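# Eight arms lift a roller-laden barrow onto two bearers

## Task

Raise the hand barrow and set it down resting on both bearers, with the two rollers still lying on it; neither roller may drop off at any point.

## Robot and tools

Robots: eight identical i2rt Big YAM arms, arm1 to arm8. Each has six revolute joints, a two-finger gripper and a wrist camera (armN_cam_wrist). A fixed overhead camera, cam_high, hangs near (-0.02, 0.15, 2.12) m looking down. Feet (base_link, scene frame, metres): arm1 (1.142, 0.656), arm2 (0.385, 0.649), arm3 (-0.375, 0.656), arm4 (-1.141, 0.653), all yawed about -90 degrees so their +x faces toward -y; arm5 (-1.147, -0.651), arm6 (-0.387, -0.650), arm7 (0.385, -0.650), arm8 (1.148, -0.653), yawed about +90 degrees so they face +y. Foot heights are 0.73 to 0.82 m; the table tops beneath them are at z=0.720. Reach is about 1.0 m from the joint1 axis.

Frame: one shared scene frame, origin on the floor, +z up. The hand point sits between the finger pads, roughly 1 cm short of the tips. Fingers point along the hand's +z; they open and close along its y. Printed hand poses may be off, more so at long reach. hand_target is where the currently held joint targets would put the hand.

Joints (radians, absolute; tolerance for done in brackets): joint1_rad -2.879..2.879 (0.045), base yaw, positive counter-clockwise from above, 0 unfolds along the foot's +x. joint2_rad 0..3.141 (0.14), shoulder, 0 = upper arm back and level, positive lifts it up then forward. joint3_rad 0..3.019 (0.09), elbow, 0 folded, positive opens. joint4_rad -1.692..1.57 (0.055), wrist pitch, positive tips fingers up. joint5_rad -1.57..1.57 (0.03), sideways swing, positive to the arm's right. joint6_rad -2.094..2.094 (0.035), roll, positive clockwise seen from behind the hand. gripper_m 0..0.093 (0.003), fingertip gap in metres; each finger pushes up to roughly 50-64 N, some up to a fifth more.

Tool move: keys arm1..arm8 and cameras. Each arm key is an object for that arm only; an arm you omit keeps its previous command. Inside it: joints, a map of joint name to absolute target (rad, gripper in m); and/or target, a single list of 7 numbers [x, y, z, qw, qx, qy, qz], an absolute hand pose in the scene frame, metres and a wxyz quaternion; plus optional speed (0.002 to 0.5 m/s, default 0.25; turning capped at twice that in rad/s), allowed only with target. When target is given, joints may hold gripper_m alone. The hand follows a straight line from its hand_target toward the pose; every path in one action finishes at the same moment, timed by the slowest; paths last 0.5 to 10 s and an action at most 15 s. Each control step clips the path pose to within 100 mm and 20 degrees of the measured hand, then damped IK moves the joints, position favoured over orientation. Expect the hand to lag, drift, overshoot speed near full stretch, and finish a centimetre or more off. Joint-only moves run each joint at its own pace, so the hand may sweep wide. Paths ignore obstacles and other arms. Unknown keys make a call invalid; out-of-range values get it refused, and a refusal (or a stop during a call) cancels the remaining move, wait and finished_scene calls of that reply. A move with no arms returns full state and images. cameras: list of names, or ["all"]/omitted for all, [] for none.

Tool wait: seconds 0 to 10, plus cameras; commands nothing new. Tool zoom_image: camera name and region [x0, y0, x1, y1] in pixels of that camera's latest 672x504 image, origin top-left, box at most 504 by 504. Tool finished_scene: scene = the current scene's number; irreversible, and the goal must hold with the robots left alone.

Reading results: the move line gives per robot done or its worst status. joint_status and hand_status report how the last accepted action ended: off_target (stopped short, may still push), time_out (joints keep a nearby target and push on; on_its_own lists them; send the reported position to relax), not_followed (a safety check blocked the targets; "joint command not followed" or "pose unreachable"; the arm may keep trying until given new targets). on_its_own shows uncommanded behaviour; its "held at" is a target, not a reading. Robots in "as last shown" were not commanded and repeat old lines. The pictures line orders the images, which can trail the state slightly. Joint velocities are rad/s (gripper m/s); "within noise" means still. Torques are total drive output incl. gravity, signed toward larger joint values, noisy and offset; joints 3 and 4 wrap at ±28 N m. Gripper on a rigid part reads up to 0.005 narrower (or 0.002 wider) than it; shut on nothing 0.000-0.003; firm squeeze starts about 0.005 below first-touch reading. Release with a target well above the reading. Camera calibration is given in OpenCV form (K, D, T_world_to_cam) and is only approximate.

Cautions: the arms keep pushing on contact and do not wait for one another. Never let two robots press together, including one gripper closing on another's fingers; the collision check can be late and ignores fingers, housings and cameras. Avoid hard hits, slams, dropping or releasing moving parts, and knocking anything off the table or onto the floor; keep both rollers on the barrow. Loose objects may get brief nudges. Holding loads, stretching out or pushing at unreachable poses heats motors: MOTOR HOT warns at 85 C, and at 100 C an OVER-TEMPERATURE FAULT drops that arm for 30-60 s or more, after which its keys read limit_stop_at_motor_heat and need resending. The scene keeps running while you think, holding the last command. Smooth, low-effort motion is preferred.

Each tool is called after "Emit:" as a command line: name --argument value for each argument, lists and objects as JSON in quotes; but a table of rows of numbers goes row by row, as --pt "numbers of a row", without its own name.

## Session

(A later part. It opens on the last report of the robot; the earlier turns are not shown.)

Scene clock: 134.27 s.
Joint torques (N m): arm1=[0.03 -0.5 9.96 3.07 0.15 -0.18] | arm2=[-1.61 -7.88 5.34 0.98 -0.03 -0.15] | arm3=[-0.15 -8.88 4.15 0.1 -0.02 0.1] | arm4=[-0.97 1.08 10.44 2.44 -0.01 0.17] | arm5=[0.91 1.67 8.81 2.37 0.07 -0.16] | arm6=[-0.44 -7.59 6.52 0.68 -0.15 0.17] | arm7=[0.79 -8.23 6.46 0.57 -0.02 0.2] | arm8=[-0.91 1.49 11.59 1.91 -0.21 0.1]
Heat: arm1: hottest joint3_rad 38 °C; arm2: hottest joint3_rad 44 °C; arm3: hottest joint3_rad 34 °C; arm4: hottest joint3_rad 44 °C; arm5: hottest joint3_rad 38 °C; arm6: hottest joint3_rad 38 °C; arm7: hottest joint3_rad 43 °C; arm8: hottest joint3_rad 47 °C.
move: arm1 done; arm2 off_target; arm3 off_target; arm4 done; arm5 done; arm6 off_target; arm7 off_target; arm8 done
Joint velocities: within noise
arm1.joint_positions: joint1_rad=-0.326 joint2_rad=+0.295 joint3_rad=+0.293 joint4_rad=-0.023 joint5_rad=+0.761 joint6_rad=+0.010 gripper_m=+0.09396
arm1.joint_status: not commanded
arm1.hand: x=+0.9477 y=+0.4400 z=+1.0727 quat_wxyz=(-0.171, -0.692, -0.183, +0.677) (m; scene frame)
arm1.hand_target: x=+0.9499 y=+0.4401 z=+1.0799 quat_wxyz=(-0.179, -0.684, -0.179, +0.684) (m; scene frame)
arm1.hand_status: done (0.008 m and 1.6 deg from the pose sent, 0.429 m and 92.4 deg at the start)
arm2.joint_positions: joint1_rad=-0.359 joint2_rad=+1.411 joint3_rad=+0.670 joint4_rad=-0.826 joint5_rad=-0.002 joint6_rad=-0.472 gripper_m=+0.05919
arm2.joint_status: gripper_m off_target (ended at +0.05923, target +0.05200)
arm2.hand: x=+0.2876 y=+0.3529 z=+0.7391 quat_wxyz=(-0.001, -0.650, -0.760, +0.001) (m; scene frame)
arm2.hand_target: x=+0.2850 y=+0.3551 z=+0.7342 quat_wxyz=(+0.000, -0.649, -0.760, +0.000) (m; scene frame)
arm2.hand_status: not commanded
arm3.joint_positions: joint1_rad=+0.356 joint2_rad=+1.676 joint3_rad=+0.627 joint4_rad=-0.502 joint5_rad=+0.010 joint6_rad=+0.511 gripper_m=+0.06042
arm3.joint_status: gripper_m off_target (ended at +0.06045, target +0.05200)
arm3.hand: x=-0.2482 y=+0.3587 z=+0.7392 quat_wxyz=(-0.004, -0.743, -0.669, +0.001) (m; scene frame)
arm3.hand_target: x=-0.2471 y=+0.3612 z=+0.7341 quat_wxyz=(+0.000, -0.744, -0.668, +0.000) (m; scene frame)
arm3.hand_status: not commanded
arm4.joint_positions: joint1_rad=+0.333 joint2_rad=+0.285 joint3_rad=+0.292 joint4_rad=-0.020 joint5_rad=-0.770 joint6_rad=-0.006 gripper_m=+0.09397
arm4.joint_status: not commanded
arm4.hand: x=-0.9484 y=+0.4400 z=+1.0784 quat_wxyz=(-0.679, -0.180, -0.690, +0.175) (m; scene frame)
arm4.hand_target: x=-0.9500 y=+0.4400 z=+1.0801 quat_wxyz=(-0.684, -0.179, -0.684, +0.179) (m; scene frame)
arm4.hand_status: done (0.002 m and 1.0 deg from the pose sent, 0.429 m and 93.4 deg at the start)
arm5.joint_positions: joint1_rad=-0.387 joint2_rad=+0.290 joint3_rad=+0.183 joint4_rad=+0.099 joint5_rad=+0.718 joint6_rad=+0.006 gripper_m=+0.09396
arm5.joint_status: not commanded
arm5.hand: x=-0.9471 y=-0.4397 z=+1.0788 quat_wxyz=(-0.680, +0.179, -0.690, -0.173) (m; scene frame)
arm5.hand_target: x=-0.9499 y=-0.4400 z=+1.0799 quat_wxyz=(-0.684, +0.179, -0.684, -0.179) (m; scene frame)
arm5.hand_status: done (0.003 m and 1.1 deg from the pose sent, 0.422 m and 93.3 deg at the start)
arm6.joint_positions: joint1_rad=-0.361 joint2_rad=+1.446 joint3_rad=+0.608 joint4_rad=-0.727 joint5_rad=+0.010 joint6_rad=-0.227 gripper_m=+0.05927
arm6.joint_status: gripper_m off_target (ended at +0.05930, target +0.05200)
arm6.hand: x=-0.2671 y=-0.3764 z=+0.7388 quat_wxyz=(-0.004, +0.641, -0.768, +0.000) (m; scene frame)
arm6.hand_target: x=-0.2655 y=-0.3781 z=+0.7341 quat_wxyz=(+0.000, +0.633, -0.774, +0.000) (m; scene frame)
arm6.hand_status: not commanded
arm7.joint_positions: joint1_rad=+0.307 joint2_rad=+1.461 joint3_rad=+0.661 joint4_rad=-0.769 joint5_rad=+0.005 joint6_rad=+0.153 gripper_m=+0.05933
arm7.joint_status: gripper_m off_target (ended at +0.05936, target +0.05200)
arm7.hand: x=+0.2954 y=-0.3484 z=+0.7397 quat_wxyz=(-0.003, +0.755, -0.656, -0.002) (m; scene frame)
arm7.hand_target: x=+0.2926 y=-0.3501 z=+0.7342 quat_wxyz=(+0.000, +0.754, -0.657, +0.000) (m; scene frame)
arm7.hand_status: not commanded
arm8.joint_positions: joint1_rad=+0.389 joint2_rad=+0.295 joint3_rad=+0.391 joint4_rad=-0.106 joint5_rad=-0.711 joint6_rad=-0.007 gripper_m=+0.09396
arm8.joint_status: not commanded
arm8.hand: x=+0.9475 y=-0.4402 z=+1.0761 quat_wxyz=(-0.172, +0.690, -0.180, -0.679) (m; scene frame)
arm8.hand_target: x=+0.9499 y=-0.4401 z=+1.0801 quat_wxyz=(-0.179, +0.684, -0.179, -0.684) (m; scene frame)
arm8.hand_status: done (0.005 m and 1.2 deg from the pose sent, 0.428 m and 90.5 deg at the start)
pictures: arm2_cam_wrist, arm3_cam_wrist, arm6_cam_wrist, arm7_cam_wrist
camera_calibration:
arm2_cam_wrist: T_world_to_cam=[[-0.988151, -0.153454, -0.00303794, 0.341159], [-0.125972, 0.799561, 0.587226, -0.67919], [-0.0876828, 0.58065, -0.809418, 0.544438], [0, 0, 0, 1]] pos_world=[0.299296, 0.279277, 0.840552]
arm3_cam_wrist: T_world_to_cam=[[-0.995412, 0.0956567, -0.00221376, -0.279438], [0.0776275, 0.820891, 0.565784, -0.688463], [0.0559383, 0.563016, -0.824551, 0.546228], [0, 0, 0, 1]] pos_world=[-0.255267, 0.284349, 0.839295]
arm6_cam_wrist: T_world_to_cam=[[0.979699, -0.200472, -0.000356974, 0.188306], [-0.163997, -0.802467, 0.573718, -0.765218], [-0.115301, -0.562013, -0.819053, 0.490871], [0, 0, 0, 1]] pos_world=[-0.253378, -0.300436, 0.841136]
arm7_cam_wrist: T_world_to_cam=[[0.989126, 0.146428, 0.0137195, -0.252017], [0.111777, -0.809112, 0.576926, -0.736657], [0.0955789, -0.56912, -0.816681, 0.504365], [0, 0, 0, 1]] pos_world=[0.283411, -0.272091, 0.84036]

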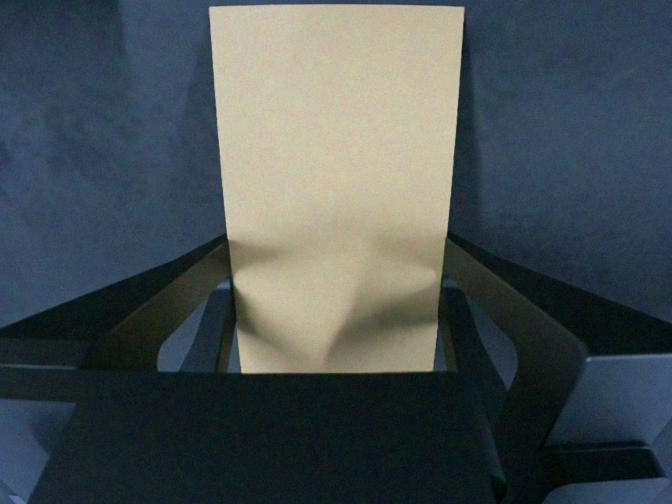

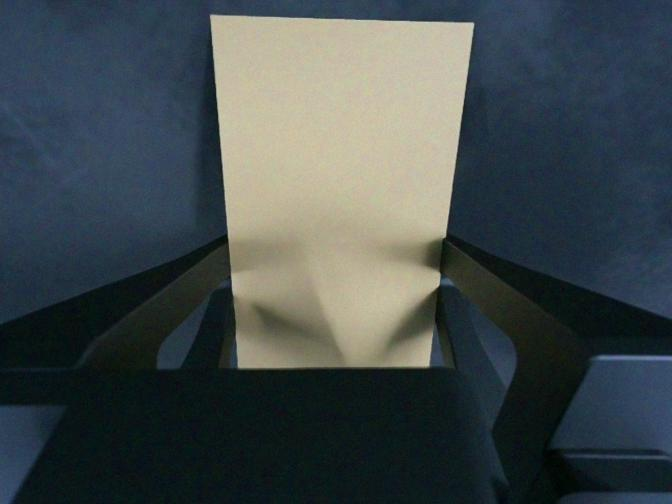

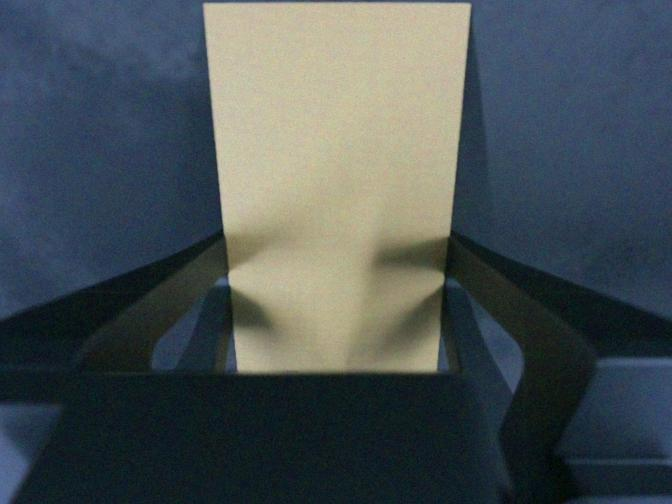

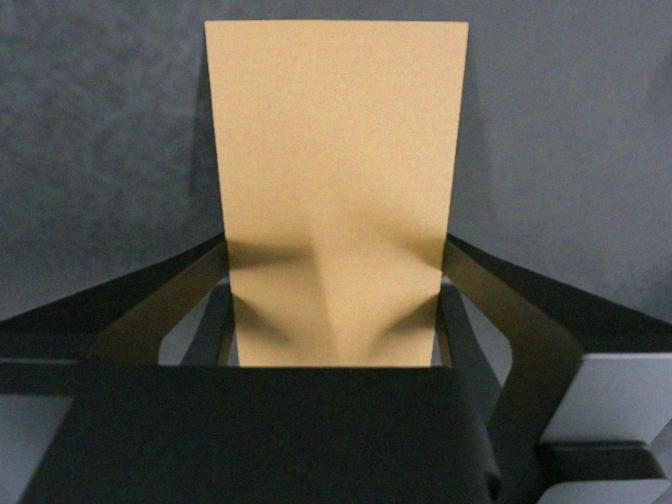

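Emit:
move --arm2 '{"target":[0.285,0.353,0.95,0,0.6494,0.7604,0],"speed":0.12}' --arm3 '{"target":[-0.247,0.359,0.95,0,0.7443,0.6678,0],"speed":0.12}' --arm6 '{"target":[-0.2655,-0.376,0.95,0,0.6327,-0.7744,0],"speed":0.12}' --arm7 '{"target":[0.2925,-0.348,0.95,0,0.7536,-0.6574,0],"speed":0.12}' --cameras '[]'

Emit:
move --arm2 '{"target":[0.220,0.205,0.95,0,0.7034,0.7108,0],"speed":0.12}' --arm3 '{"target":[-0.210,0.202,0.95,0,0.7034,0.7108,0],"speed":0.12}' --arm6 '{"target":[-0.210,-0.194,0.95,0,0.7108,-0.7034,0],"speed":0.12}' --arm7 '{"target":[0.220,-0.188,0.95,0,0.7108,-0.7034,0],"speed":0.12}' --cameras '["all"]'

Scene clock: 142.93 s.
Joint torques (N m): arm1=[0.21 -0.26 10.04 3.03 0.13 -0.12] | arm2=[-1.44 -8.53 12.25 -0.2 0 -0.13] | arm3=[0.09 -9.29 11.85 -0.47 -0.04 0.12] | arm4=[-1.03 1.14 10.45 2.45 -0.01 0.11] | arm5=[0.85 1.38 8.83 2.39 0.05 -0.15] | arm6=[-0.03 -7.71 13.26 -0.21 -0.17 0.21] | arm7=[0.62 -9 14.01 -0.57 -0.03 0.2] | arm8=[-0.91 1.44 11.64 1.91 -0.21 0.08]
Heat: arm1: hottest joint3_rad 38 °C; arm2: hottest joint3_rad 44 °C; arm3: hottest joint3_rad 33 °C; arm4: hottest joint3_rad 42 °C; arm5: hottest joint3_rad 38 °C; arm6: hottest joint3_rad 38 °C; arm7: hottest joint3_rad 42 °C; arm8: hottest joint3_rad 45 °C.
move: arm2 off_target; arm3 off_target; arm6 off_target; arm7 off_target
Joint velocities: within noise
arm1.joint_positions: joint1_rad=-0.326 joint2_rad=+0.295 joint3_rad=+0.293 joint4_rad=-0.023 joint5_rad=+0.761 joint6_rad=+0.009 gripper_m=+0.09396
arm1.joint_status: not commanded
arm1.hand: x=+0.9477 y=+0.4400 z=+1.0725 quat_wxyz=(-0.170, -0.692, -0.184, +0.677) (m; scene frame)
arm1.hand_target: x=+0.9499 y=+0.4401 z=+1.0800 quat_wxyz=(-0.179, -0.684, -0.179, +0.684) (m; scene frame)
arm1.hand_status: not commanded
arm2.joint_positions: joint1_rad=-0.359 joint2_rad=+1.166 joint3_rad=+0.996 joint4_rad=-1.462 joint5_rad=-0.002 joint6_rad=-0.472 gripper_m=+0.05919
arm2.joint_status: not commanded
arm2.hand: x=+0.2924 y=+0.3671 z=+0.9231 quat_wxyz=(+0.011, -0.650, -0.759, -0.029) (m; scene frame)
arm2.hand_target: x=+0.2854 y=+0.3541 z=+0.9497 quat_wxyz=(+0.000, -0.649, -0.760, +0.000) (m; scene frame)
arm2.hand_status: off_target (0.031 m and 3.5 deg from the pose sent, 0.211 m and 0.2 deg at the start)
arm3.joint_positions: joint1_rad=+0.359 joint2_rad=+1.247 joint3_rad=+0.837 joint4_rad=-1.203 joint5_rad=+0.010 joint6_rad=+0.515 gripper_m=+0.06042
arm3.joint_status: not commanded
arm3.hand: x=-0.2559 y=+0.3734 z=+0.9299 quat_wxyz=(+0.025, -0.743, -0.669, -0.009) (m; scene frame)
arm3.hand_target: x=-0.2473 y=+0.3597 z=+0.9500 quat_wxyz=(+0.000, -0.744, -0.668, +0.000) (m; scene frame)
arm3.hand_status: off_target (0.026 m and 3.0 deg from the pose sent, 0.211 m and 0.5 deg at the start)
arm4, arm5: as last shown
arm4.joint_positions: joint1_rad=+0.333 joint2_rad=+0.285 joint3_rad=+0.292 joint4_rad=-0.019 joint5_rad=-0.770 joint6_rad=-0.005 gripper_m=+0.09397
arm4.hand: x=-0.9484 y=+0.4401 z=+1.0785 quat_wxyz=(-0.679, -0.180, -0.690, +0.175) (m; scene frame)
arm5.joint_positions: joint1_rad=-0.387 joint2_rad=+0.289 joint3_rad=+0.183 joint4_rad=+0.100 joint5_rad=+0.718 joint6_rad=+0.005 gripper_m=+0.09396
arm5.hand: x=-0.9472 y=-0.4397 z=+1.0787 quat_wxyz=(-0.680, +0.180, -0.689, -0.173) (m; scene frame)
arm6.joint_positions: joint1_rad=-0.361 joint2_rad=+1.141 joint3_rad=+0.927 joint4_rad=-1.404 joint5_rad=+0.010 joint6_rad=-0.225 gripper_m=+0.05927
arm6.joint_status: not commanded
arm6.hand: x=-0.2708 y=-0.3881 z=+0.9303 quat_wxyz=(+0.020, +0.640, -0.768, +0.012) (m; scene frame)
arm6.hand_target: x=-0.2657 y=-0.3767 z=+0.9497 quat_wxyz=(+0.000, +0.633, -0.774, +0.000) (m; scene frame)
arm6.hand_status: off_target (0.024 m and 2.8 deg from the pose sent, 0.211 m and 1.3 deg at the start)
arm7.joint_positions: joint1_rad=+0.307 joint2_rad=+1.187 joint3_rad=+0.973 joint4_rad=-1.416 joint5_rad=+0.004 joint6_rad=+0.153 gripper_m=+0.05933
arm7.joint_status: not commanded
arm7.hand: x=+0.2997 y=-0.3616 z=+0.9255 quat_wxyz=(+0.014, +0.755, -0.656, +0.024) (m; scene frame)
arm7.hand_target: x=+0.2929 y=-0.3491 z=+0.9497 quat_wxyz=(+0.000, +0.754, -0.657, +0.000) (m; scene frame)
arm7.hand_status: off_target (0.029 m and 3.2 deg from the pose sent, 0.210 m and 0.4 deg at the start)
arm8.joint_positions: joint1_rad=+0.389 joint2_rad=+0.295 joint3_rad=+0.390 joint4_rad=-0.106 joint5_rad=-0.711 joint6_rad=-0.006 gripper_m=+0.09396
arm8.joint_status: not commanded
arm8.hand: x=+0.9475 y=-0.4402 z=+1.0757 quat_wxyz=(-0.172, +0.690, -0.181, -0.679) (m; scene frame)
arm8.hand_target: x=+0.9499 y=-0.4401 z=+1.0800 quat_wxyz=(-0.179, +0.684, -0.179, -0.684) (m; scene frame)
arm8.hand_status: not commanded
pictures: none
No camera images: "cameras" was empty.

Scene clock: 145.37 s.
Joint torques (N m): arm1=[0.21 -0.38 10.18 3.07 0.14 -0.14] | arm2=[-1.49 -13.33 12.38 0.1 -0.03 0.06] | arm3=[-1.44 -12.98 12.36 -0.38 -0.06 -0.12] | arm4=[-1.03 1.14 10.45 2.47 -0.01 0.11] | arm5=[0.85 1.44 8.79 2.37 0.05 -0.13] | arm6=[1.03 -14.68 13.45 -0.16 -0.16 -0.09] | arm7=[0.62 -13.22 14.31 -0.46 0.06 0.26] | arm8=[-0.91 1.44 11.64 1.91 -0.21 0.08]
Heat: arm1: hottest joint3_rad 38 °C; arm2: hottest joint3_rad 44 °C; arm3: hottest joint3_rad 34 °C; arm4: hottest joint3_rad 42 °C; arm5: hottest joint3_rad 38 °C; arm6: hottest joint3_rad 38 °C; arm7: hottest joint3_rad 43 °C; arm8: hottest joint3_rad 45 °C.
move: arm2 off_target; arm3 off_target; arm6 off_target; arm7 off_target
Joint velocities: within noise
arm1.joint_positions: joint1_rad=-0.326 joint2_rad=+0.295 joint3_rad=+0.292 joint4_rad=-0.023 joint5_rad=+0.761 joint6_rad=+0.009 gripper_m=+0.09396
arm1.joint_status: not commanded
arm1.hand: x=+0.9477 y=+0.4400 z=+1.0723 quat_wxyz=(-0.170, -0.692, -0.184, +0.677) (m; scene frame)
arm1.hand_target: x=+0.9499 y=+0.4401 z=+1.0799 quat_wxyz=(-0.179, -0.684, -0.179, +0.684) (m; scene frame)
arm1.hand_status: not commanded
arm2.joint_positions: joint1_rad=-0.388 joint2_rad=+1.567 joint3_rad=+1.407 joint4_rad=-1.458 joint5_rad=-0.002 joint6_rad=-0.378 gripper_m=+0.05919
arm2.joint_status: not commanded
arm2.hand: x=+0.2307 y=+0.2218 z=+0.9307 quat_wxyz=(+0.009, -0.696, -0.718, -0.022) (m; scene frame)
arm2.hand_target: x=+0.2204 y=+0.2062 z=+0.9502 quat_wxyz=(+0.000, -0.703, -0.711, +0.001) (m; scene frame)
arm2.hand_status: off_target (0.028 m and 3.0 deg from the pose sent, 0.180 m and 9.0 deg at the start)
arm3.joint_positions: joint1_rad=+0.313 joint2_rad=+1.623 joint3_rad=+1.268 joint4_rad=-1.226 joint5_rad=+0.011 joint6_rad=+0.359 gripper_m=+0.06043
arm3.joint_status: not commanded
arm3.hand: x=-0.2122 y=+0.2191 z=+0.9409 quat_wxyz=(+0.010, -0.705, -0.709, -0.005) (m; scene frame)
arm3.hand_target: x=-0.2103 y=+0.2026 z=+0.9502 quat_wxyz=(+0.000, -0.703, -0.711, +0.000) (m; scene frame)
arm3.hand_status: off_target (0.020 m and 1.3 deg from the pose sent, 0.179 m and 7.2 deg at the start)
arm4, arm5, arm8: as last shown
arm5.hand_target: x=-0.9499 y=-0.4399 z=+1.0798 quat_wxyz=(-0.684, +0.179, -0.684, -0.179) (m; scene frame)
arm6.joint_positions: joint1_rad=-0.328 joint2_rad=+1.615 joint3_rad=+1.418 joint4_rad=-1.398 joint5_rad=+0.010 joint6_rad=-0.358 gripper_m=+0.05927
arm6.joint_status: not commanded
arm6.hand: x=-0.2112 y=-0.2096 z=+0.9393 quat_wxyz=(+0.010, +0.702, -0.712, +0.006) (m; scene frame)
arm6.hand_target: x=-0.2103 y=-0.1946 z=+0.9501 quat_wxyz=(+0.000, +0.711, -0.703, +0.000) (m; scene frame)
arm6.hand_status: off_target (0.019 m and 2.0 deg from the pose sent, 0.204 m and 11.3 deg at the start)
arm7.joint_positions: joint1_rad=+0.351 joint2_rad=+1.616 joint3_rad=+1.432 joint4_rad=-1.419 joint5_rad=+0.003 joint6_rad=+0.322 gripper_m=+0.05933
arm7.joint_status: not commanded
arm7.hand: x=+0.2298 y=-0.2026 z=+0.9360 quat_wxyz=(+0.006, +0.712, -0.702, +0.013) (m; scene frame)
arm7.hand_target: x=+0.2203 y=-0.1888 z=+0.9500 quat_wxyz=(+0.000, +0.711, -0.703, -0.001) (m; scene frame)
arm7.hand_status: off_target (0.023 m and 1.6 deg from the pose sent, 0.193 m and 8.1 deg at the start)
pictures: arm1_cam_wrist, arm2_cam_wrist, arm3_cam_wrist, arm4_cam_wrist, arm5_cam_wrist, arm6_cam_wrist, arm7_cam_wrist, arm8_cam_wrist, cam_high
camera_calibration:
arm1_cam_wrist: T_world_to_cam=[[-0.489884, 0.871762, 0.00667162, 0.0746754], [0.519968, 0.29832, -0.800399, 0.239619], [-0.699748, -0.388634, -0.599431, 1.60509], [0, 0, 0, 1]] pos_world=[1.03515, 0.48721, 1.15343]
arm2_cam_wrist: T_world_to_cam=[[-0.999313, -0.0298914, -0.0219012, 0.258058], [-0.0370228, 0.780294, 0.624316, -0.744717], [-0.00157226, 0.624698, -0.780865, 0.714499], [0, 0, 0, 1]] pos_world=[0.231432, 0.142466, 1.02852]
arm3_cam_wrist: T_world_to_cam=[[-0.999832, -0.0152863, 0.0101437, -0.218075], [-0.0063936, 0.808595, 0.588331, -0.727197], [-0.0171955, 0.588168, -0.808556, 0.753135], [0, 0, 0, 1]] pos_world=[-0.209737, 0.141704, 1.039]
arm4_cam_wrist: T_world_to_cam=[[-0.483246, -0.875153, -0.024093, -0.0437715], [-0.506159, 0.301736, -0.807934, 0.263675], [0.714336, -0.378236, -0.58878, 1.606], [0, 0, 0, 1]] pos_world=[-1.03491, 0.489579, 1.15756]
arm5_cam_wrist: T_world_to_cam=[[0.493933, -0.869467, 0.00750586, 0.0781037], [-0.517766, -0.30105, -0.800804, 0.245066], [0.698533, 0.391658, -0.598879, 1.60424], [0, 0, 0, 1]] pos_world=[-1.03231, -0.486628, 1.15641]
arm6_cam_wrist: T_world_to_cam=[[0.999272, -0.0369503, -0.0094792, 0.214002], [-0.0239731, -0.80158, 0.597407, -0.729703], [-0.0296727, -0.596745, -0.801882, 0.749901], [0, 0, 0, 1]] pos_world=[-0.209088, -0.129508, 1.03929]
arm7_cam_wrist: T_world_to_cam=[[0.999509, 0.0228084, 0.0214954, -0.24583], [0.0052247, -0.79751, 0.603283, -0.722515], [0.0309027, -0.602874, -0.797238, 0.743734], [0, 0, 0, 1]] pos_world=[0.226501, -0.122228, 1.0341]
arm8_cam_wrist: T_world_to_cam=[[0.470834, 0.882204, 0.00554056, -0.0633198], [0.523894, -0.274539, -0.806327, 0.253304], [-0.709824, 0.382549, -0.591444, 1.6031], [0, 0, 0, 1]] pos_world=[1.03503, -0.487861, 1.15274]

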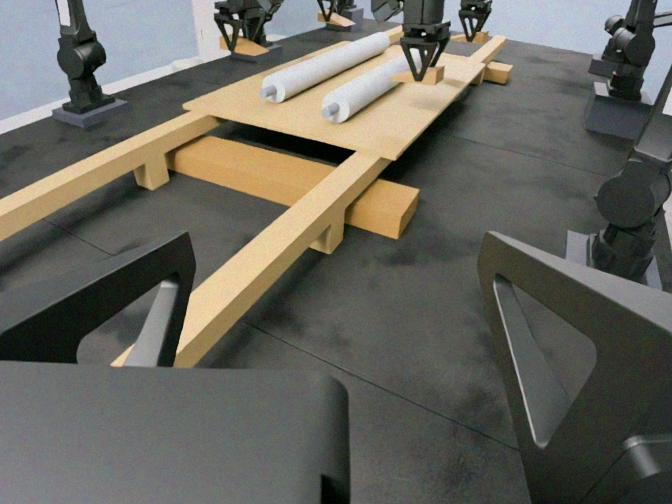

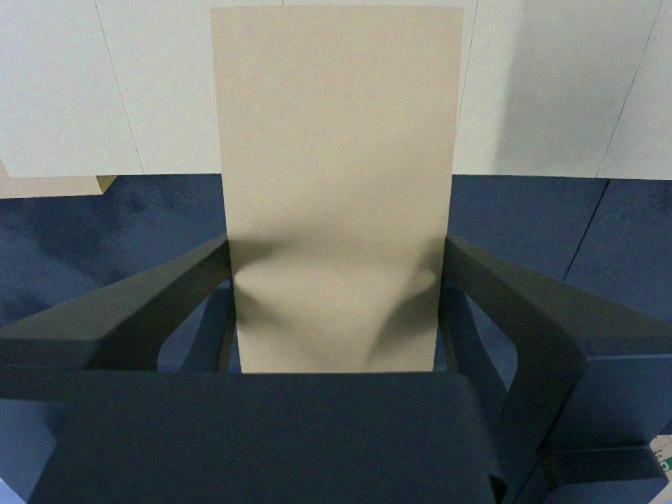

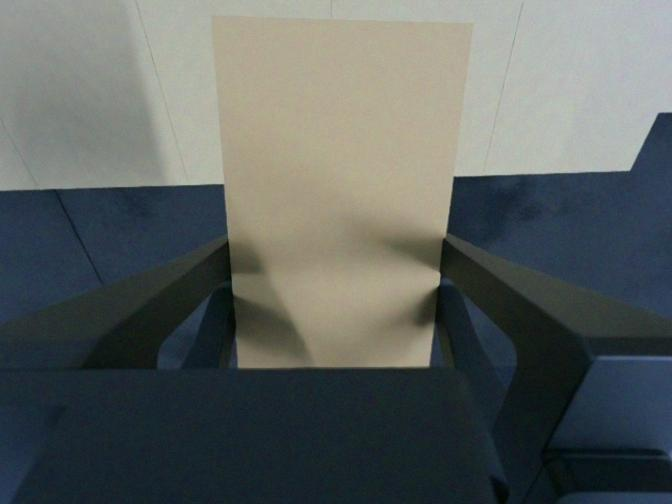

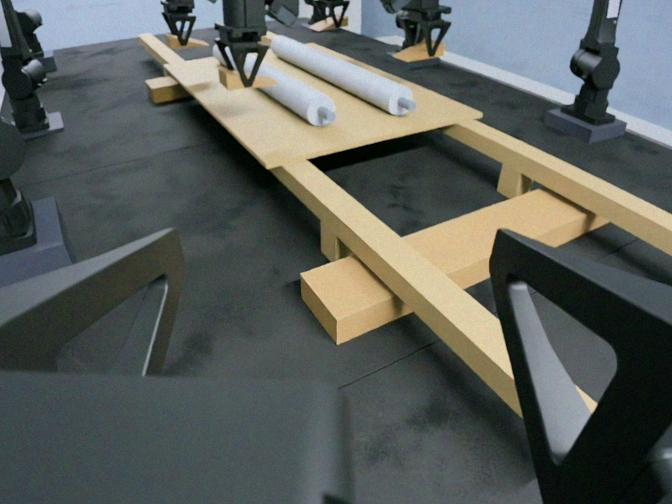

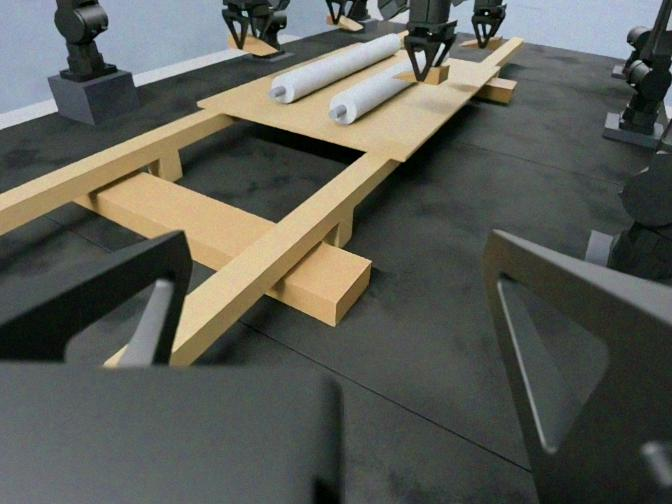

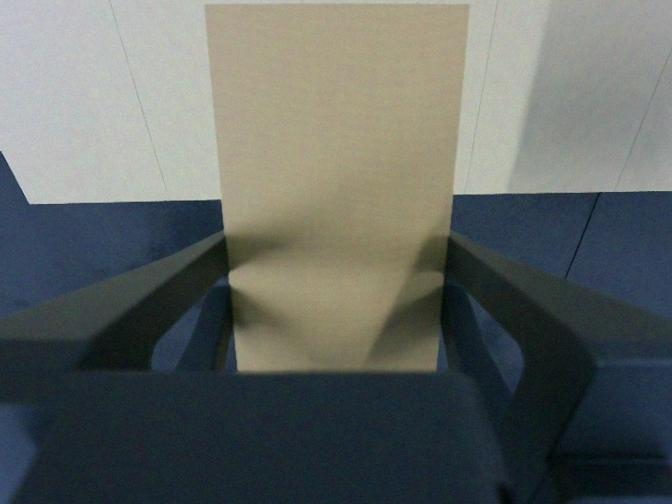

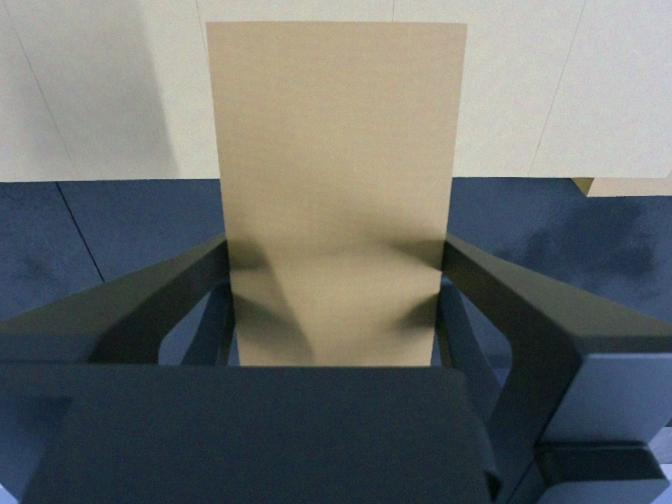

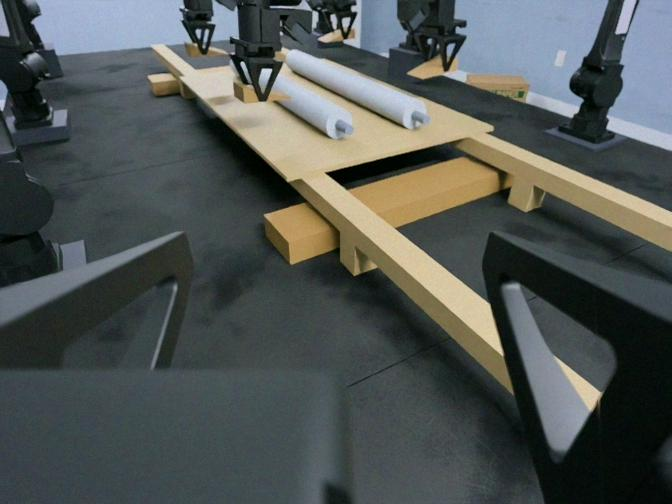

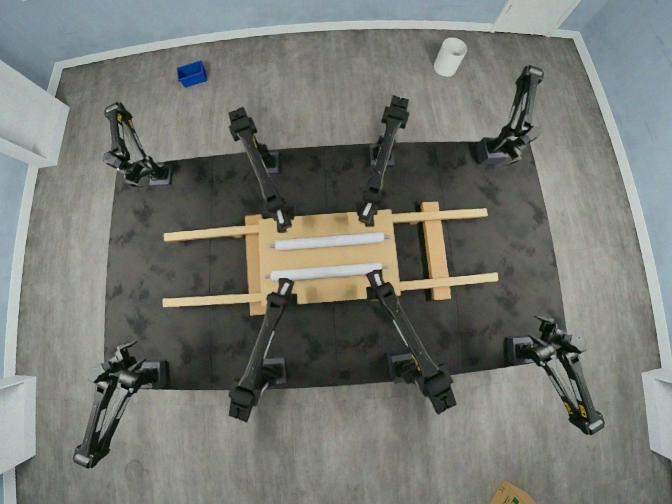

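Emit:
move --arm2 '{"target":[0.215,0.182,0.885,0,0.7034,0.7108,0],"speed":0.08}' --arm3 '{"target":[-0.210,0.183,0.885,0,0.7034,0.7108,0],"speed":0.08}' --arm6 '{"target":[-0.210,-0.176,0.885,0,0.7108,-0.7034,0],"speed":0.08}' --arm7 '{"target":[0.215,-0.159,0.885,0,0.7108,-0.7034,0],"speed":0.08}' --cameras '["all"]'

Emit:
zoom_image --camera "arm1_cam_wrist" --region '[200, 10, 520, 170]'

Emit:
zoom_image --camera "arm4_cam_wrist" --region '[150, 10, 470, 170]'

Emit:
zoom_image --camera "arm5_cam_wrist" --region '[220, 10, 540, 170]'

Emit:
zoom_image --camera "arm8_cam_wrist" --region '[150, 10, 470, 170]'

Scene clock: 160.97 s.
Joint torques (N m): arm1=[0.21 -0.21 10.13 3.02 0.12 -0.15] | arm2=[-0.97 -14.97 8.02 0.88 -0.03 0.08] | arm3=[-1.44 -14.45 8.85 0.06 -0.07 -0.1] | arm4=[-1.03 1.2 10.45 2.44 -0.01 0.11] | arm5=[0.91 1.49 8.83 2.39 0.04 -0.15] | arm6=[1.03 -16.15 9.39 0.69 -0.17 0] | arm7=[-0.21 -14.51 11.37 0.43 0.09 0.1] | arm8=[-0.91 1.44 11.64 1.92 -0.21 0.08]
Heat: arm1: hottest joint3_rad 39 °C; arm2: hottest joint3_rad 46 °C; arm3: hottest joint3_rad 34 °C; arm4: hottest joint3_rad 40 °C; arm5: hottest joint3_rad 39 °C; arm6: hottest joint3_rad 39 °C; arm7: hottest joint3_rad 46 °C; arm8: hottest joint3_rad 44 °C.
move: arm2 done; arm3 done; arm6 done; arm7 off_target
Joint velocities: within noise
arm1, arm4, arm5, arm8: as last shown
arm2.joint_positions: joint1_rad=-0.388 joint2_rad=+1.664 joint3_rad=+1.407 joint4_rad=-1.327 joint5_rad=-0.002 joint6_rad=-0.371 gripper_m=+0.05919
arm2.joint_status: not commanded
arm2.hand: x=+0.2181 y=+0.1869 z=+0.8864 quat_wxyz=(+0.002, -0.698, -0.716, -0.006) (m; scene frame)
arm2.hand_target: x=+0.2150 y=+0.1820 z=+0.8851 quat_wxyz=(+0.000, -0.703, -0.711, +0.000) (m; scene frame)
arm2.hand_status: done (0.006 m and 1.1 deg from the pose sent, 0.063 m and 3.0 deg at the start)
arm3.joint_positions: joint1_rad=+0.299 joint2_rad=+1.738 joint3_rad=+1.268 joint4_rad=-1.095 joint5_rad=+0.011 joint6_rad=+0.344 gripper_m=+0.06043
arm3.joint_status: not commanded
arm3.hand: x=-0.2083 y=+0.1906 z=+0.8880 quat_wxyz=(+0.003, -0.705, -0.709, -0.002) (m; scene frame)
arm3.hand_target: x=-0.2101 y=+0.1832 z=+0.8851 quat_wxyz=(+0.000, -0.703, -0.711, +0.000) (m; scene frame)
arm3.hand_status: done (0.008 m and 0.4 deg from the pose sent, 0.067 m and 1.3 deg at the start)
arm5.hand: x=-0.9472 y=-0.4398 z=+1.0788 quat_wxyz=(-0.680, +0.180, -0.689, -0.173) (m; scene frame)
arm5.hand_target: x=-0.9499 y=-0.4400 z=+1.0799 quat_wxyz=(-0.684, +0.179, -0.684, -0.179) (m; scene frame)
arm6.joint_positions: joint1_rad=-0.317 joint2_rad=+1.701 joint3_rad=+1.398 joint4_rad=-1.266 joint5_rad=+0.010 joint6_rad=-0.359 gripper_m=+0.05927
arm6.joint_status: not commanded
arm6.hand: x=-0.2063 y=-0.1810 z=+0.8914 quat_wxyz=(-0.002, +0.706, -0.708, +0.001) (m; scene frame)
arm6.hand_target: x=-0.2100 y=-0.1762 z=+0.8851 quat_wxyz=(+0.000, +0.711, -0.703, +0.000) (m; scene frame)
arm6.hand_status: done (0.009 m and 0.8 deg from the pose sent, 0.064 m and 2.0 deg at the start)
arm7.joint_positions: joint1_rad=+0.351 joint2_rad=+1.730 joint3_rad=+1.432 joint4_rad=-1.304 joint5_rad=+0.003 joint6_rad=+0.322 gripper_m=+0.05933
arm7.joint_status: not commanded
arm7.hand: x=+0.2190 y=-0.1722 z=+0.8819 quat_wxyz=(+0.005, +0.712, -0.702, +0.012) (m; scene frame)
arm7.hand_target: x=+0.2151 y=-0.1593 z=+0.8852 quat_wxyz=(+0.000, +0.711, -0.703, +0.000) (m; scene frame)
arm7.hand_status: off_target (0.014 m and 1.5 deg from the pose sent, 0.069 m and 1.7 deg at the start)
pictures: arm1_cam_wrist, arm2_cam_wrist, arm3_cam_wrist, arm4_cam_wrist, arm5_cam_wrist, arm6_cam_wrist, arm7_cam_wrist, arm8_cam_wrist, cam_high
camera_calibration:
arm1_cam_wrist: T_world_to_cam=[[-0.489884, 0.871762, 0.00667162, 0.0746754], [0.519968, 0.29832, -0.800399, 0.239619], [-0.699748, -0.388634, -0.599431, 1.60509], [0, 0, 0, 1]] pos_world=[1.03515, 0.48721, 1.15343]
arm2_cam_wrist: T_world_to_cam=[[-0.999681, -0.0235701, -0.00903606, 0.230923], [-0.024286, 0.800434, 0.598929, -0.674385], [-0.00688402, 0.598957, -0.800751, 0.725291], [0, 0, 0, 1]] pos_world=[0.219464, 0.110826, 0.986773]
arm3_cam_wrist: T_world_to_cam=[[-0.999872, -0.0153172, 0.00467753, -0.209273], [-0.00982824, 0.81744, 0.57593, -0.664266], [-0.0126452, 0.57581, -0.817486, 0.738417], [0, 0, 0, 1]] pos_world=[-0.206437, 0.114604, 0.987194]
arm4_cam_wrist: T_world_to_cam=[[-0.483246, -0.875153, -0.024093, -0.0437715], [-0.506159, 0.301736, -0.807934, 0.263675], [0.714336, -0.378236, -0.58878, 1.606], [0, 0, 0, 1]] pos_world=[-1.03491, 0.489579, 1.15756]
arm5_cam_wrist: T_world_to_cam=[[0.49397, -0.869449, 0.00720939, 0.0784058], [-0.517659, -0.300746, -0.800988, 0.245587], [0.698586, 0.391932, -0.598638, 1.60425], [0, 0, 0, 1]] pos_world=[-1.03231, -0.486728, 1.15651]
arm6_cam_wrist: T_world_to_cam=[[0.999683, -0.0251693, -0.0010732, 0.204523], [-0.0199222, -0.815913, 0.577831, -0.662412], [-0.0154192, -0.577626, -0.816156, 0.747832], [0, 0, 0, 1]] pos_world=[-0.206124, -0.103355, 0.993329]
arm7_cam_wrist: T_world_to_cam=[[0.999527, 0.0224117, 0.0210519, -0.234273], [0.00521889, -0.798368, 0.602147, -0.664683], [0.0303023, -0.601752, -0.798108, 0.720368], [0, 0, 0, 1]] pos_world=[0.215802, -0.0919286, 0.9801]
arm8_cam_wrist: T_world_to_cam=[[0.470834, 0.882204, 0.00554056, -0.0633198], [0.523894, -0.274539, -0.806327, 0.253304], [-0.709824, 0.382549, -0.591444, 1.6031], [0, 0, 0, 1]] pos_world=[1.03503, -0.487861, 1.15274]

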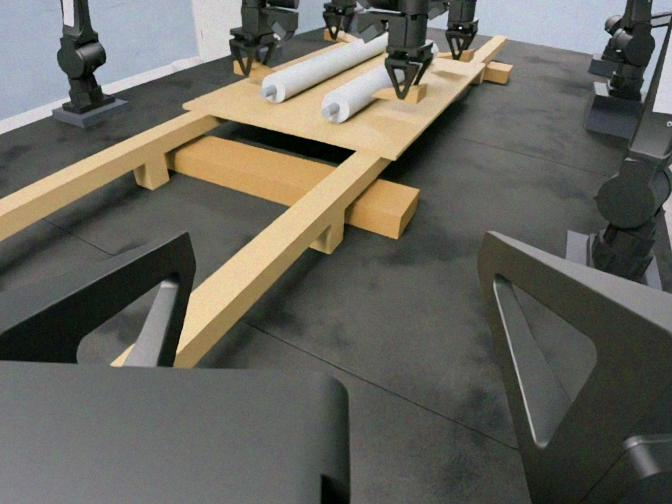

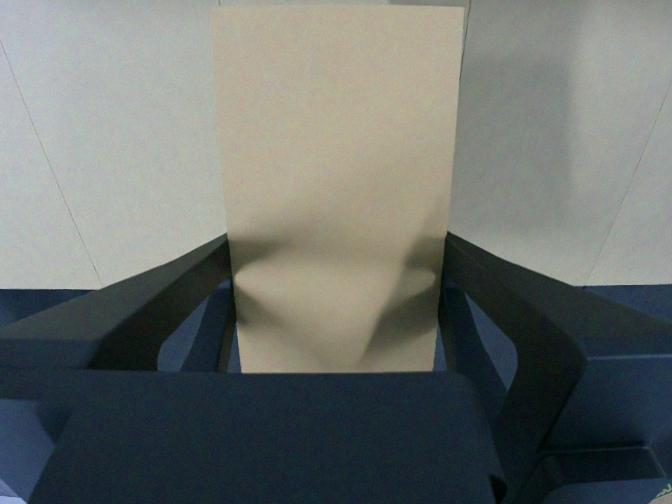

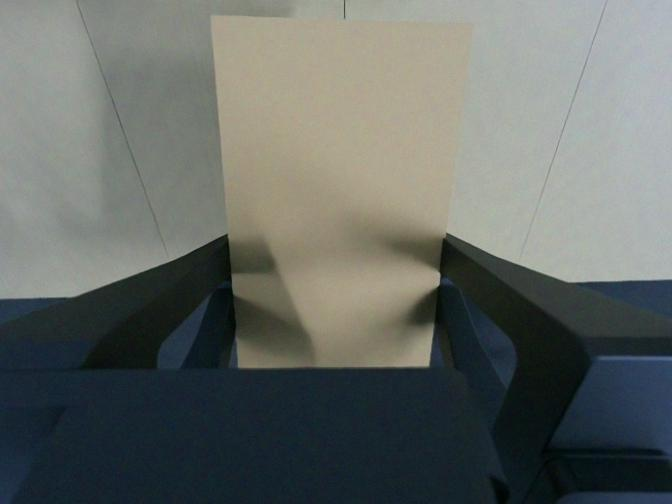

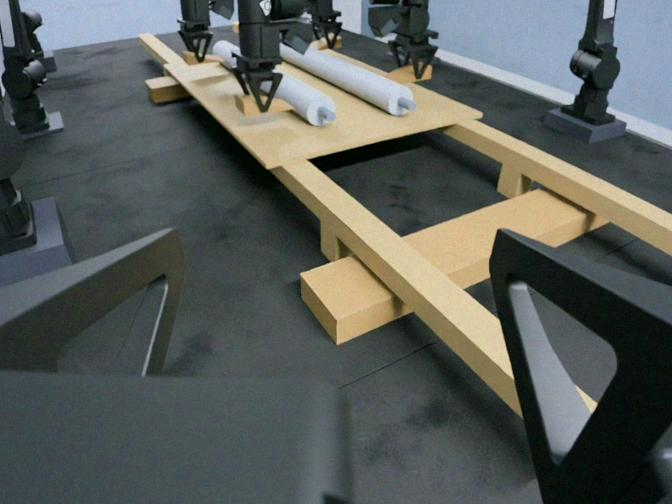

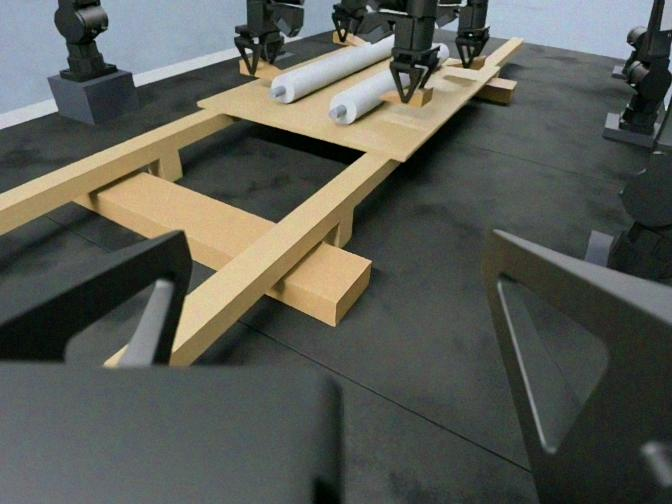

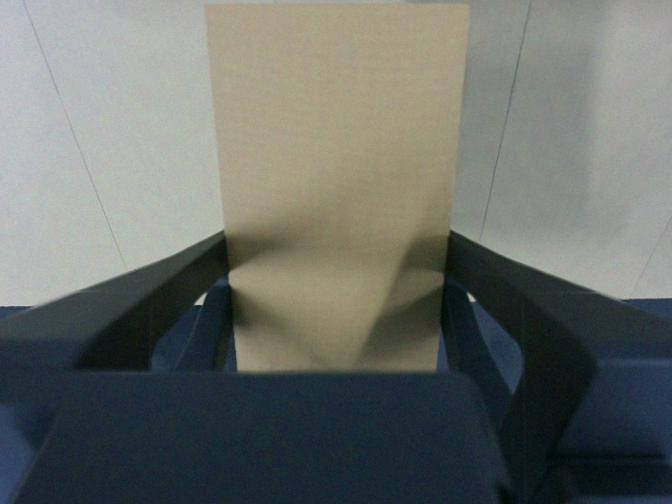

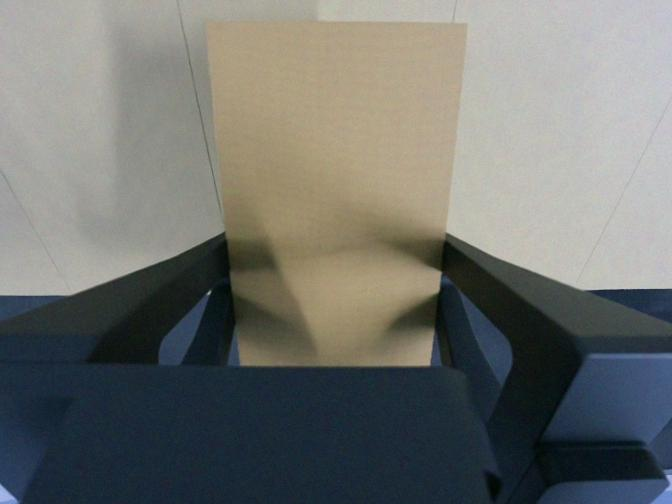

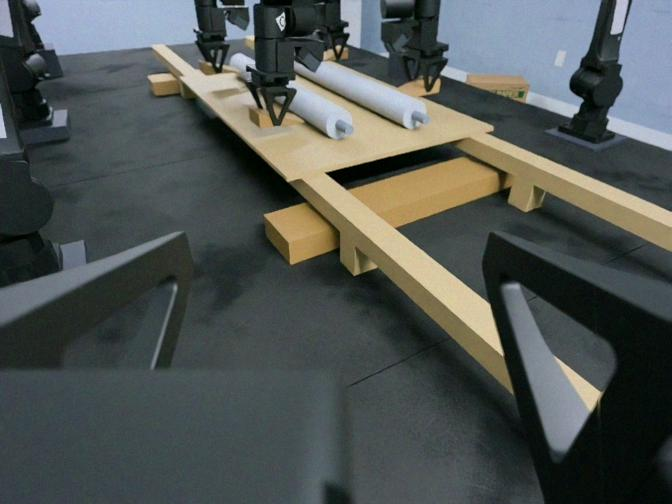

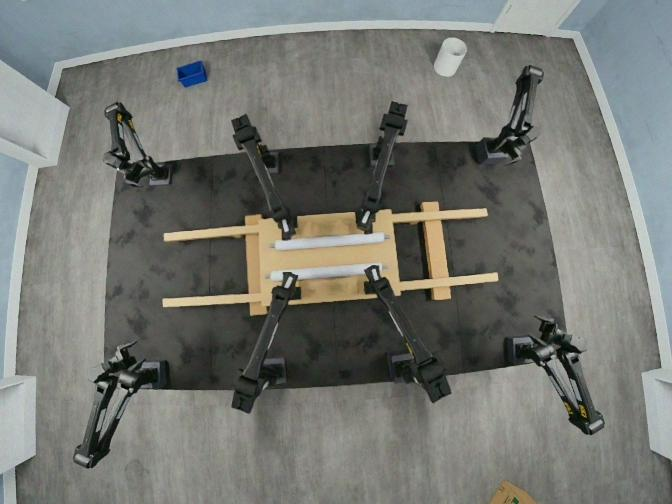

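Scaled by 1.575 from the camera's 672x504 image, which has a finer 960x720 frame.

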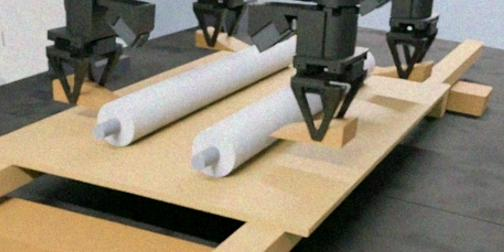

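Scaled by 1.575 from the camera's 672x504 image, which has a finer 960x720 frame.

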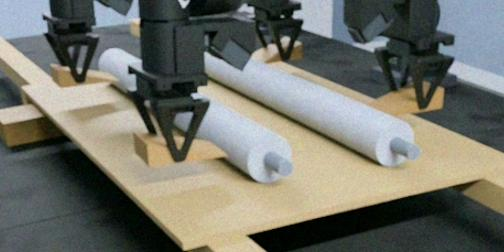

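Scaled by 1.575 from the camera's 672x504 image, which has a finer 960x720 frame.

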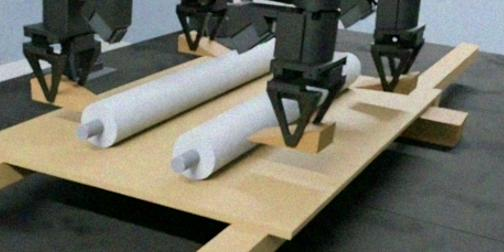

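Scaled by 1.575 from the camera's 672x504 image, which has a finer 960x720 frame.

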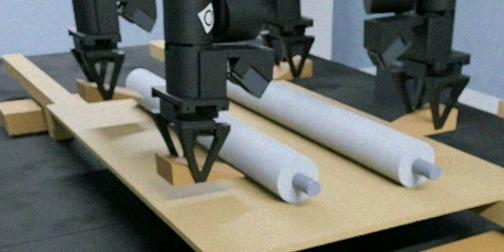

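Emit:
move --arm2 '{"target":[0.215,0.187,0.862,0,0.7034,0.7108,0],"speed":0.04}' --arm3 '{"target":[-0.210,0.190,0.862,0,0.7034,0.7108,0],"speed":0.04}' --arm6 '{"target":[-0.210,-0.181,0.862,0,0.7108,-0.7034,0],"speed":0.04}' --arm7 '{"target":[0.215,-0.168,0.865,0,0.7108,-0.7034,0],"speed":0.04}' --cameras '["arm1_cam_wrist","arm4_cam_wrist","arm5_cam_wrist","arm8_cam_wrist"]'

Emit:
zoom_image --camera "arm1_cam_wrist" --region '[220, 20, 480, 150]'

Emit:
zoom_image --camera "arm4_cam_wrist" --region '[170, 20, 450, 150]'

Emit:
zoom_image --camera "arm5_cam_wrist" --region '[230, 20, 490, 150]'

Emit:
zoom_image --camera "arm8_cam_wrist" --region '[180, 20, 460, 160]'

Scene clock: 170.03 s.
Joint torques (N m): arm1=[0.15 -0.26 10.07 2.93 0.12 -0.16] | arm2=[-1.26 -14.68 6.98 1.02 -0.02 0.04] | arm3=[-1.03 -14.15 7.69 0.03 -0.07 -0.06] | arm4=[-1.03 1.14 10.45 2.45 -0.01 0.11] | arm5=[0.85 1.49 8.81 2.41 0.04 -0.15] | arm6=[0.67 -15.74 9.06 0.61 -0.17 -0.03] | arm7=[0.62 -14.86 9.01 0.49 0.06 0.17] | arm8=[-0.91 1.44 11.64 1.91 -0.21 0.07]
Heat: arm1: hottest joint3_rad 39 °C; arm2: hottest joint3_rad 45 °C; arm3: hottest joint3_rad 34 °C; arm4: hottest joint3_rad 39 °C; arm5: hottest joint3_rad 39 °C; arm6: hottest joint3_rad 39 °C; arm7: hottest joint3_rad 47 °C; arm8: hottest joint3_rad 43 °C.
move: arm2 done; arm3 done; arm6 done; arm7 done
Joint velocities: within noise
arm1, arm4, arm5, arm8: as last shown
arm2.joint_positions: joint1_rad=-0.388 joint2_rad=+1.666 joint3_rad=+1.363 joint4_rad=-1.266 joint5_rad=-0.002 joint6_rad=-0.370 gripper_m=+0.05919
arm2.joint_status: not commanded
arm2.hand: x=+0.2182 y=+0.1875 z=+0.8687 quat_wxyz=(-0.001, -0.699, -0.716, +0.000) (m; scene frame)
arm2.hand_target: x=+0.2151 y=+0.1871 z=+0.8619 quat_wxyz=(+0.000, -0.703, -0.711, +0.000) (m; scene frame)
arm2.hand_status: done (0.007 m and 0.8 deg from the pose sent, 0.024 m and 1.1 deg at the start)
arm3.joint_positions: joint1_rad=+0.299 joint2_rad=+1.751 joint3_rad=+1.231 joint4_rad=-1.032 joint5_rad=+0.011 joint6_rad=+0.343 gripper_m=+0.06043
arm3.joint_status: not commanded
arm3.hand: x=-0.2087 y=+0.1923 z=+0.8691 quat_wxyz=(-0.003, -0.705, -0.709, +0.001) (m; scene frame)
arm3.hand_target: x=-0.2100 y=+0.1901 z=+0.8620 quat_wxyz=(+0.000, -0.703, -0.711, +0.000) (m; scene frame)
arm3.hand_status: done (0.008 m and 0.4 deg from the pose sent, 0.026 m and 0.4 deg at the start)
arm6.joint_positions: joint1_rad=-0.317 joint2_rad=+1.707 joint3_rad=+1.347 joint4_rad=-1.205 joint5_rad=+0.010 joint6_rad=-0.359 gripper_m=+0.05927
arm6.joint_status: not commanded
arm6.hand: x=-0.2077 y=-0.1843 z=+0.8707 quat_wxyz=(-0.004, +0.706, -0.708, +0.000) (m; scene frame)
arm6.hand_target: x=-0.2101 y=-0.1812 z=+0.8620 quat_wxyz=(+0.000, +0.711, -0.703, +0.000) (m; scene frame)
arm6.hand_status: done (0.010 m and 0.9 deg from the pose sent, 0.030 m and 0.8 deg at the start)
arm7.joint_positions: joint1_rad=+0.351 joint2_rad=+1.730 joint3_rad=+1.401 joint4_rad=-1.248 joint5_rad=+0.003 joint6_rad=+0.322 gripper_m=+0.05933
arm7.joint_status: not commanded
arm7.hand: x=+0.2181 y=-0.1696 z=+0.8706 quat_wxyz=(+0.000, +0.712, -0.702, +0.001) (m; scene frame)
arm7.hand_target: x=+0.2150 y=-0.1680 z=+0.8650 quat_wxyz=(+0.000, +0.711, -0.703, +0.000) (m; scene frame)
arm7.hand_status: done (0.007 m and 0.3 deg from the pose sent, 0.018 m and 1.5 deg at the start)
pictures: arm1_cam_wrist, arm4_cam_wrist, arm5_cam_wrist, arm8_cam_wrist
camera_calibration:
arm1_cam_wrist: T_world_to_cam=[[-0.489884, 0.871762, 0.00667162, 0.0746754], [0.519968, 0.29832, -0.800399, 0.239619], [-0.699748, -0.388634, -0.599431, 1.60509], [0, 0, 0, 1]] pos_world=[1.03515, 0.48721, 1.15343]
arm4_cam_wrist: T_world_to_cam=[[-0.483246, -0.875153, -0.024093, -0.0437715], [-0.506159, 0.301736, -0.807934, 0.263675], [0.714336, -0.378236, -0.58878, 1.606], [0, 0, 0, 1]] pos_world=[-1.03491, 0.489579, 1.15756]
arm5_cam_wrist: T_world_to_cam=[[0.49397, -0.869449, 0.00720939, 0.0784058], [-0.517659, -0.300746, -0.800988, 0.245587], [0.698586, 0.391932, -0.598638, 1.60425], [0, 0, 0, 1]] pos_world=[-1.03231, -0.486728, 1.15651]
arm8_cam_wrist: T_world_to_cam=[[0.47084, 0.882203, 0.00515756, -0.062932], [0.523749, -0.274816, -0.806327, 0.253267], [-0.709927, 0.382353, -0.591447, 1.60318], [0, 0, 0, 1]] pos_world=[1.03513, -0.487861, 1.15274]

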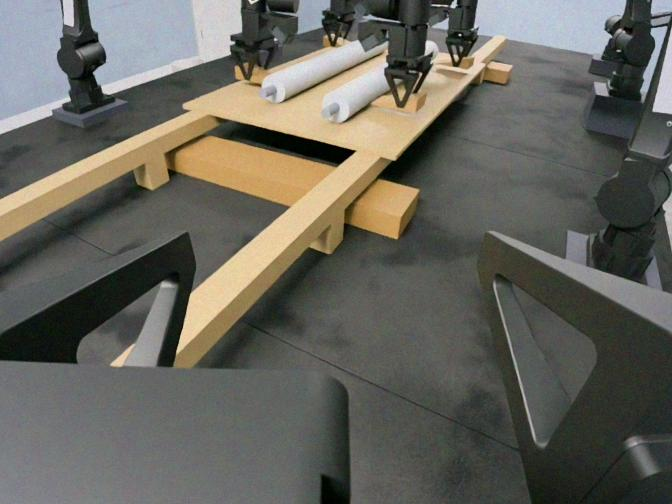

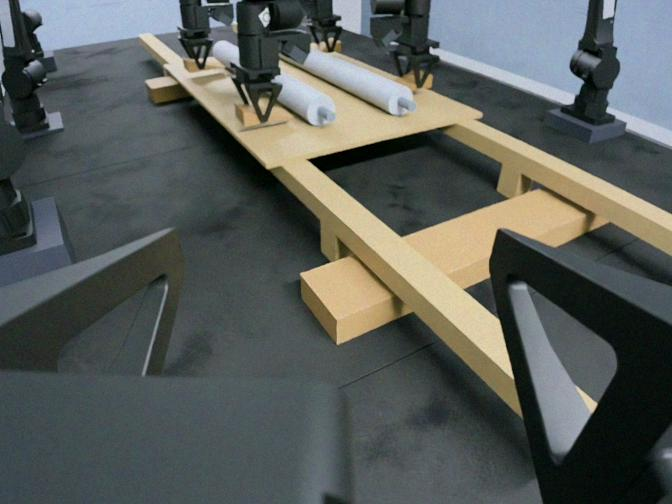

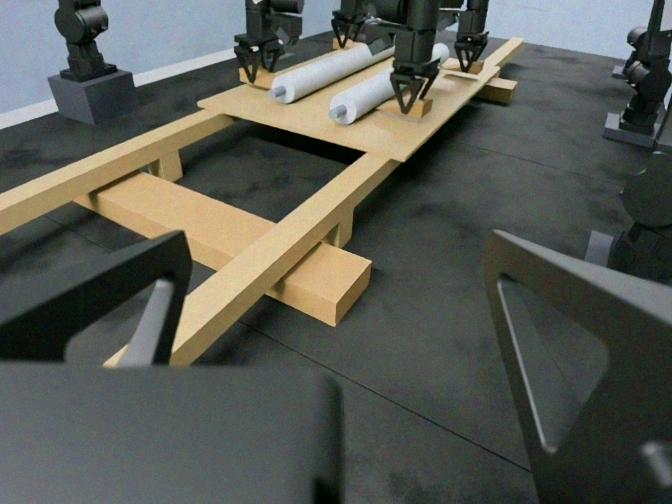

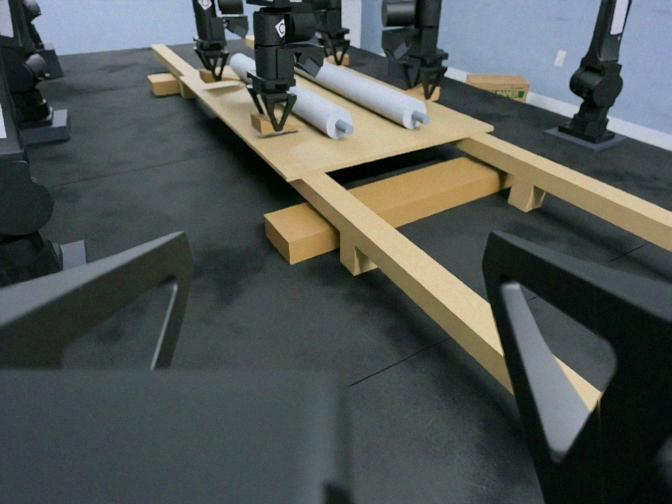

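Scaled by 1.938 from the camera's 672x504 image, which has a finer 960x720 frame.

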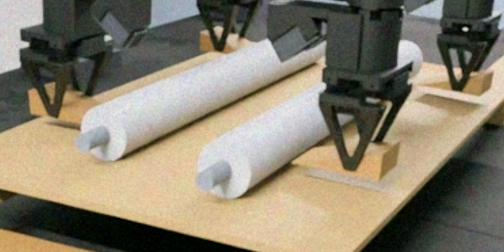

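Scaled by 1.800 from the camera's 672x504 image, which has a finer 960x720 frame.

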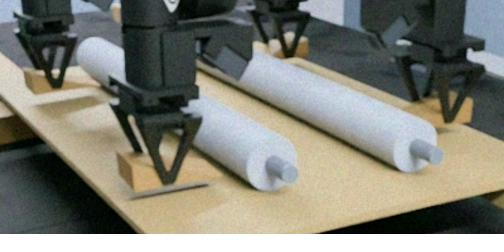

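Scaled by 1.938 from the camera's 672x504 image, which has a finer 960x720 frame.

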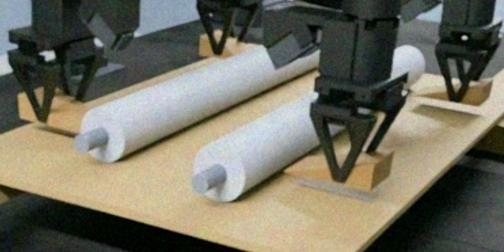

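Scaled by 1.800 from the camera's 672x504 image, which has a finer 960x720 frame.

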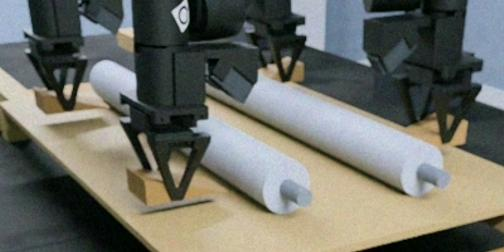

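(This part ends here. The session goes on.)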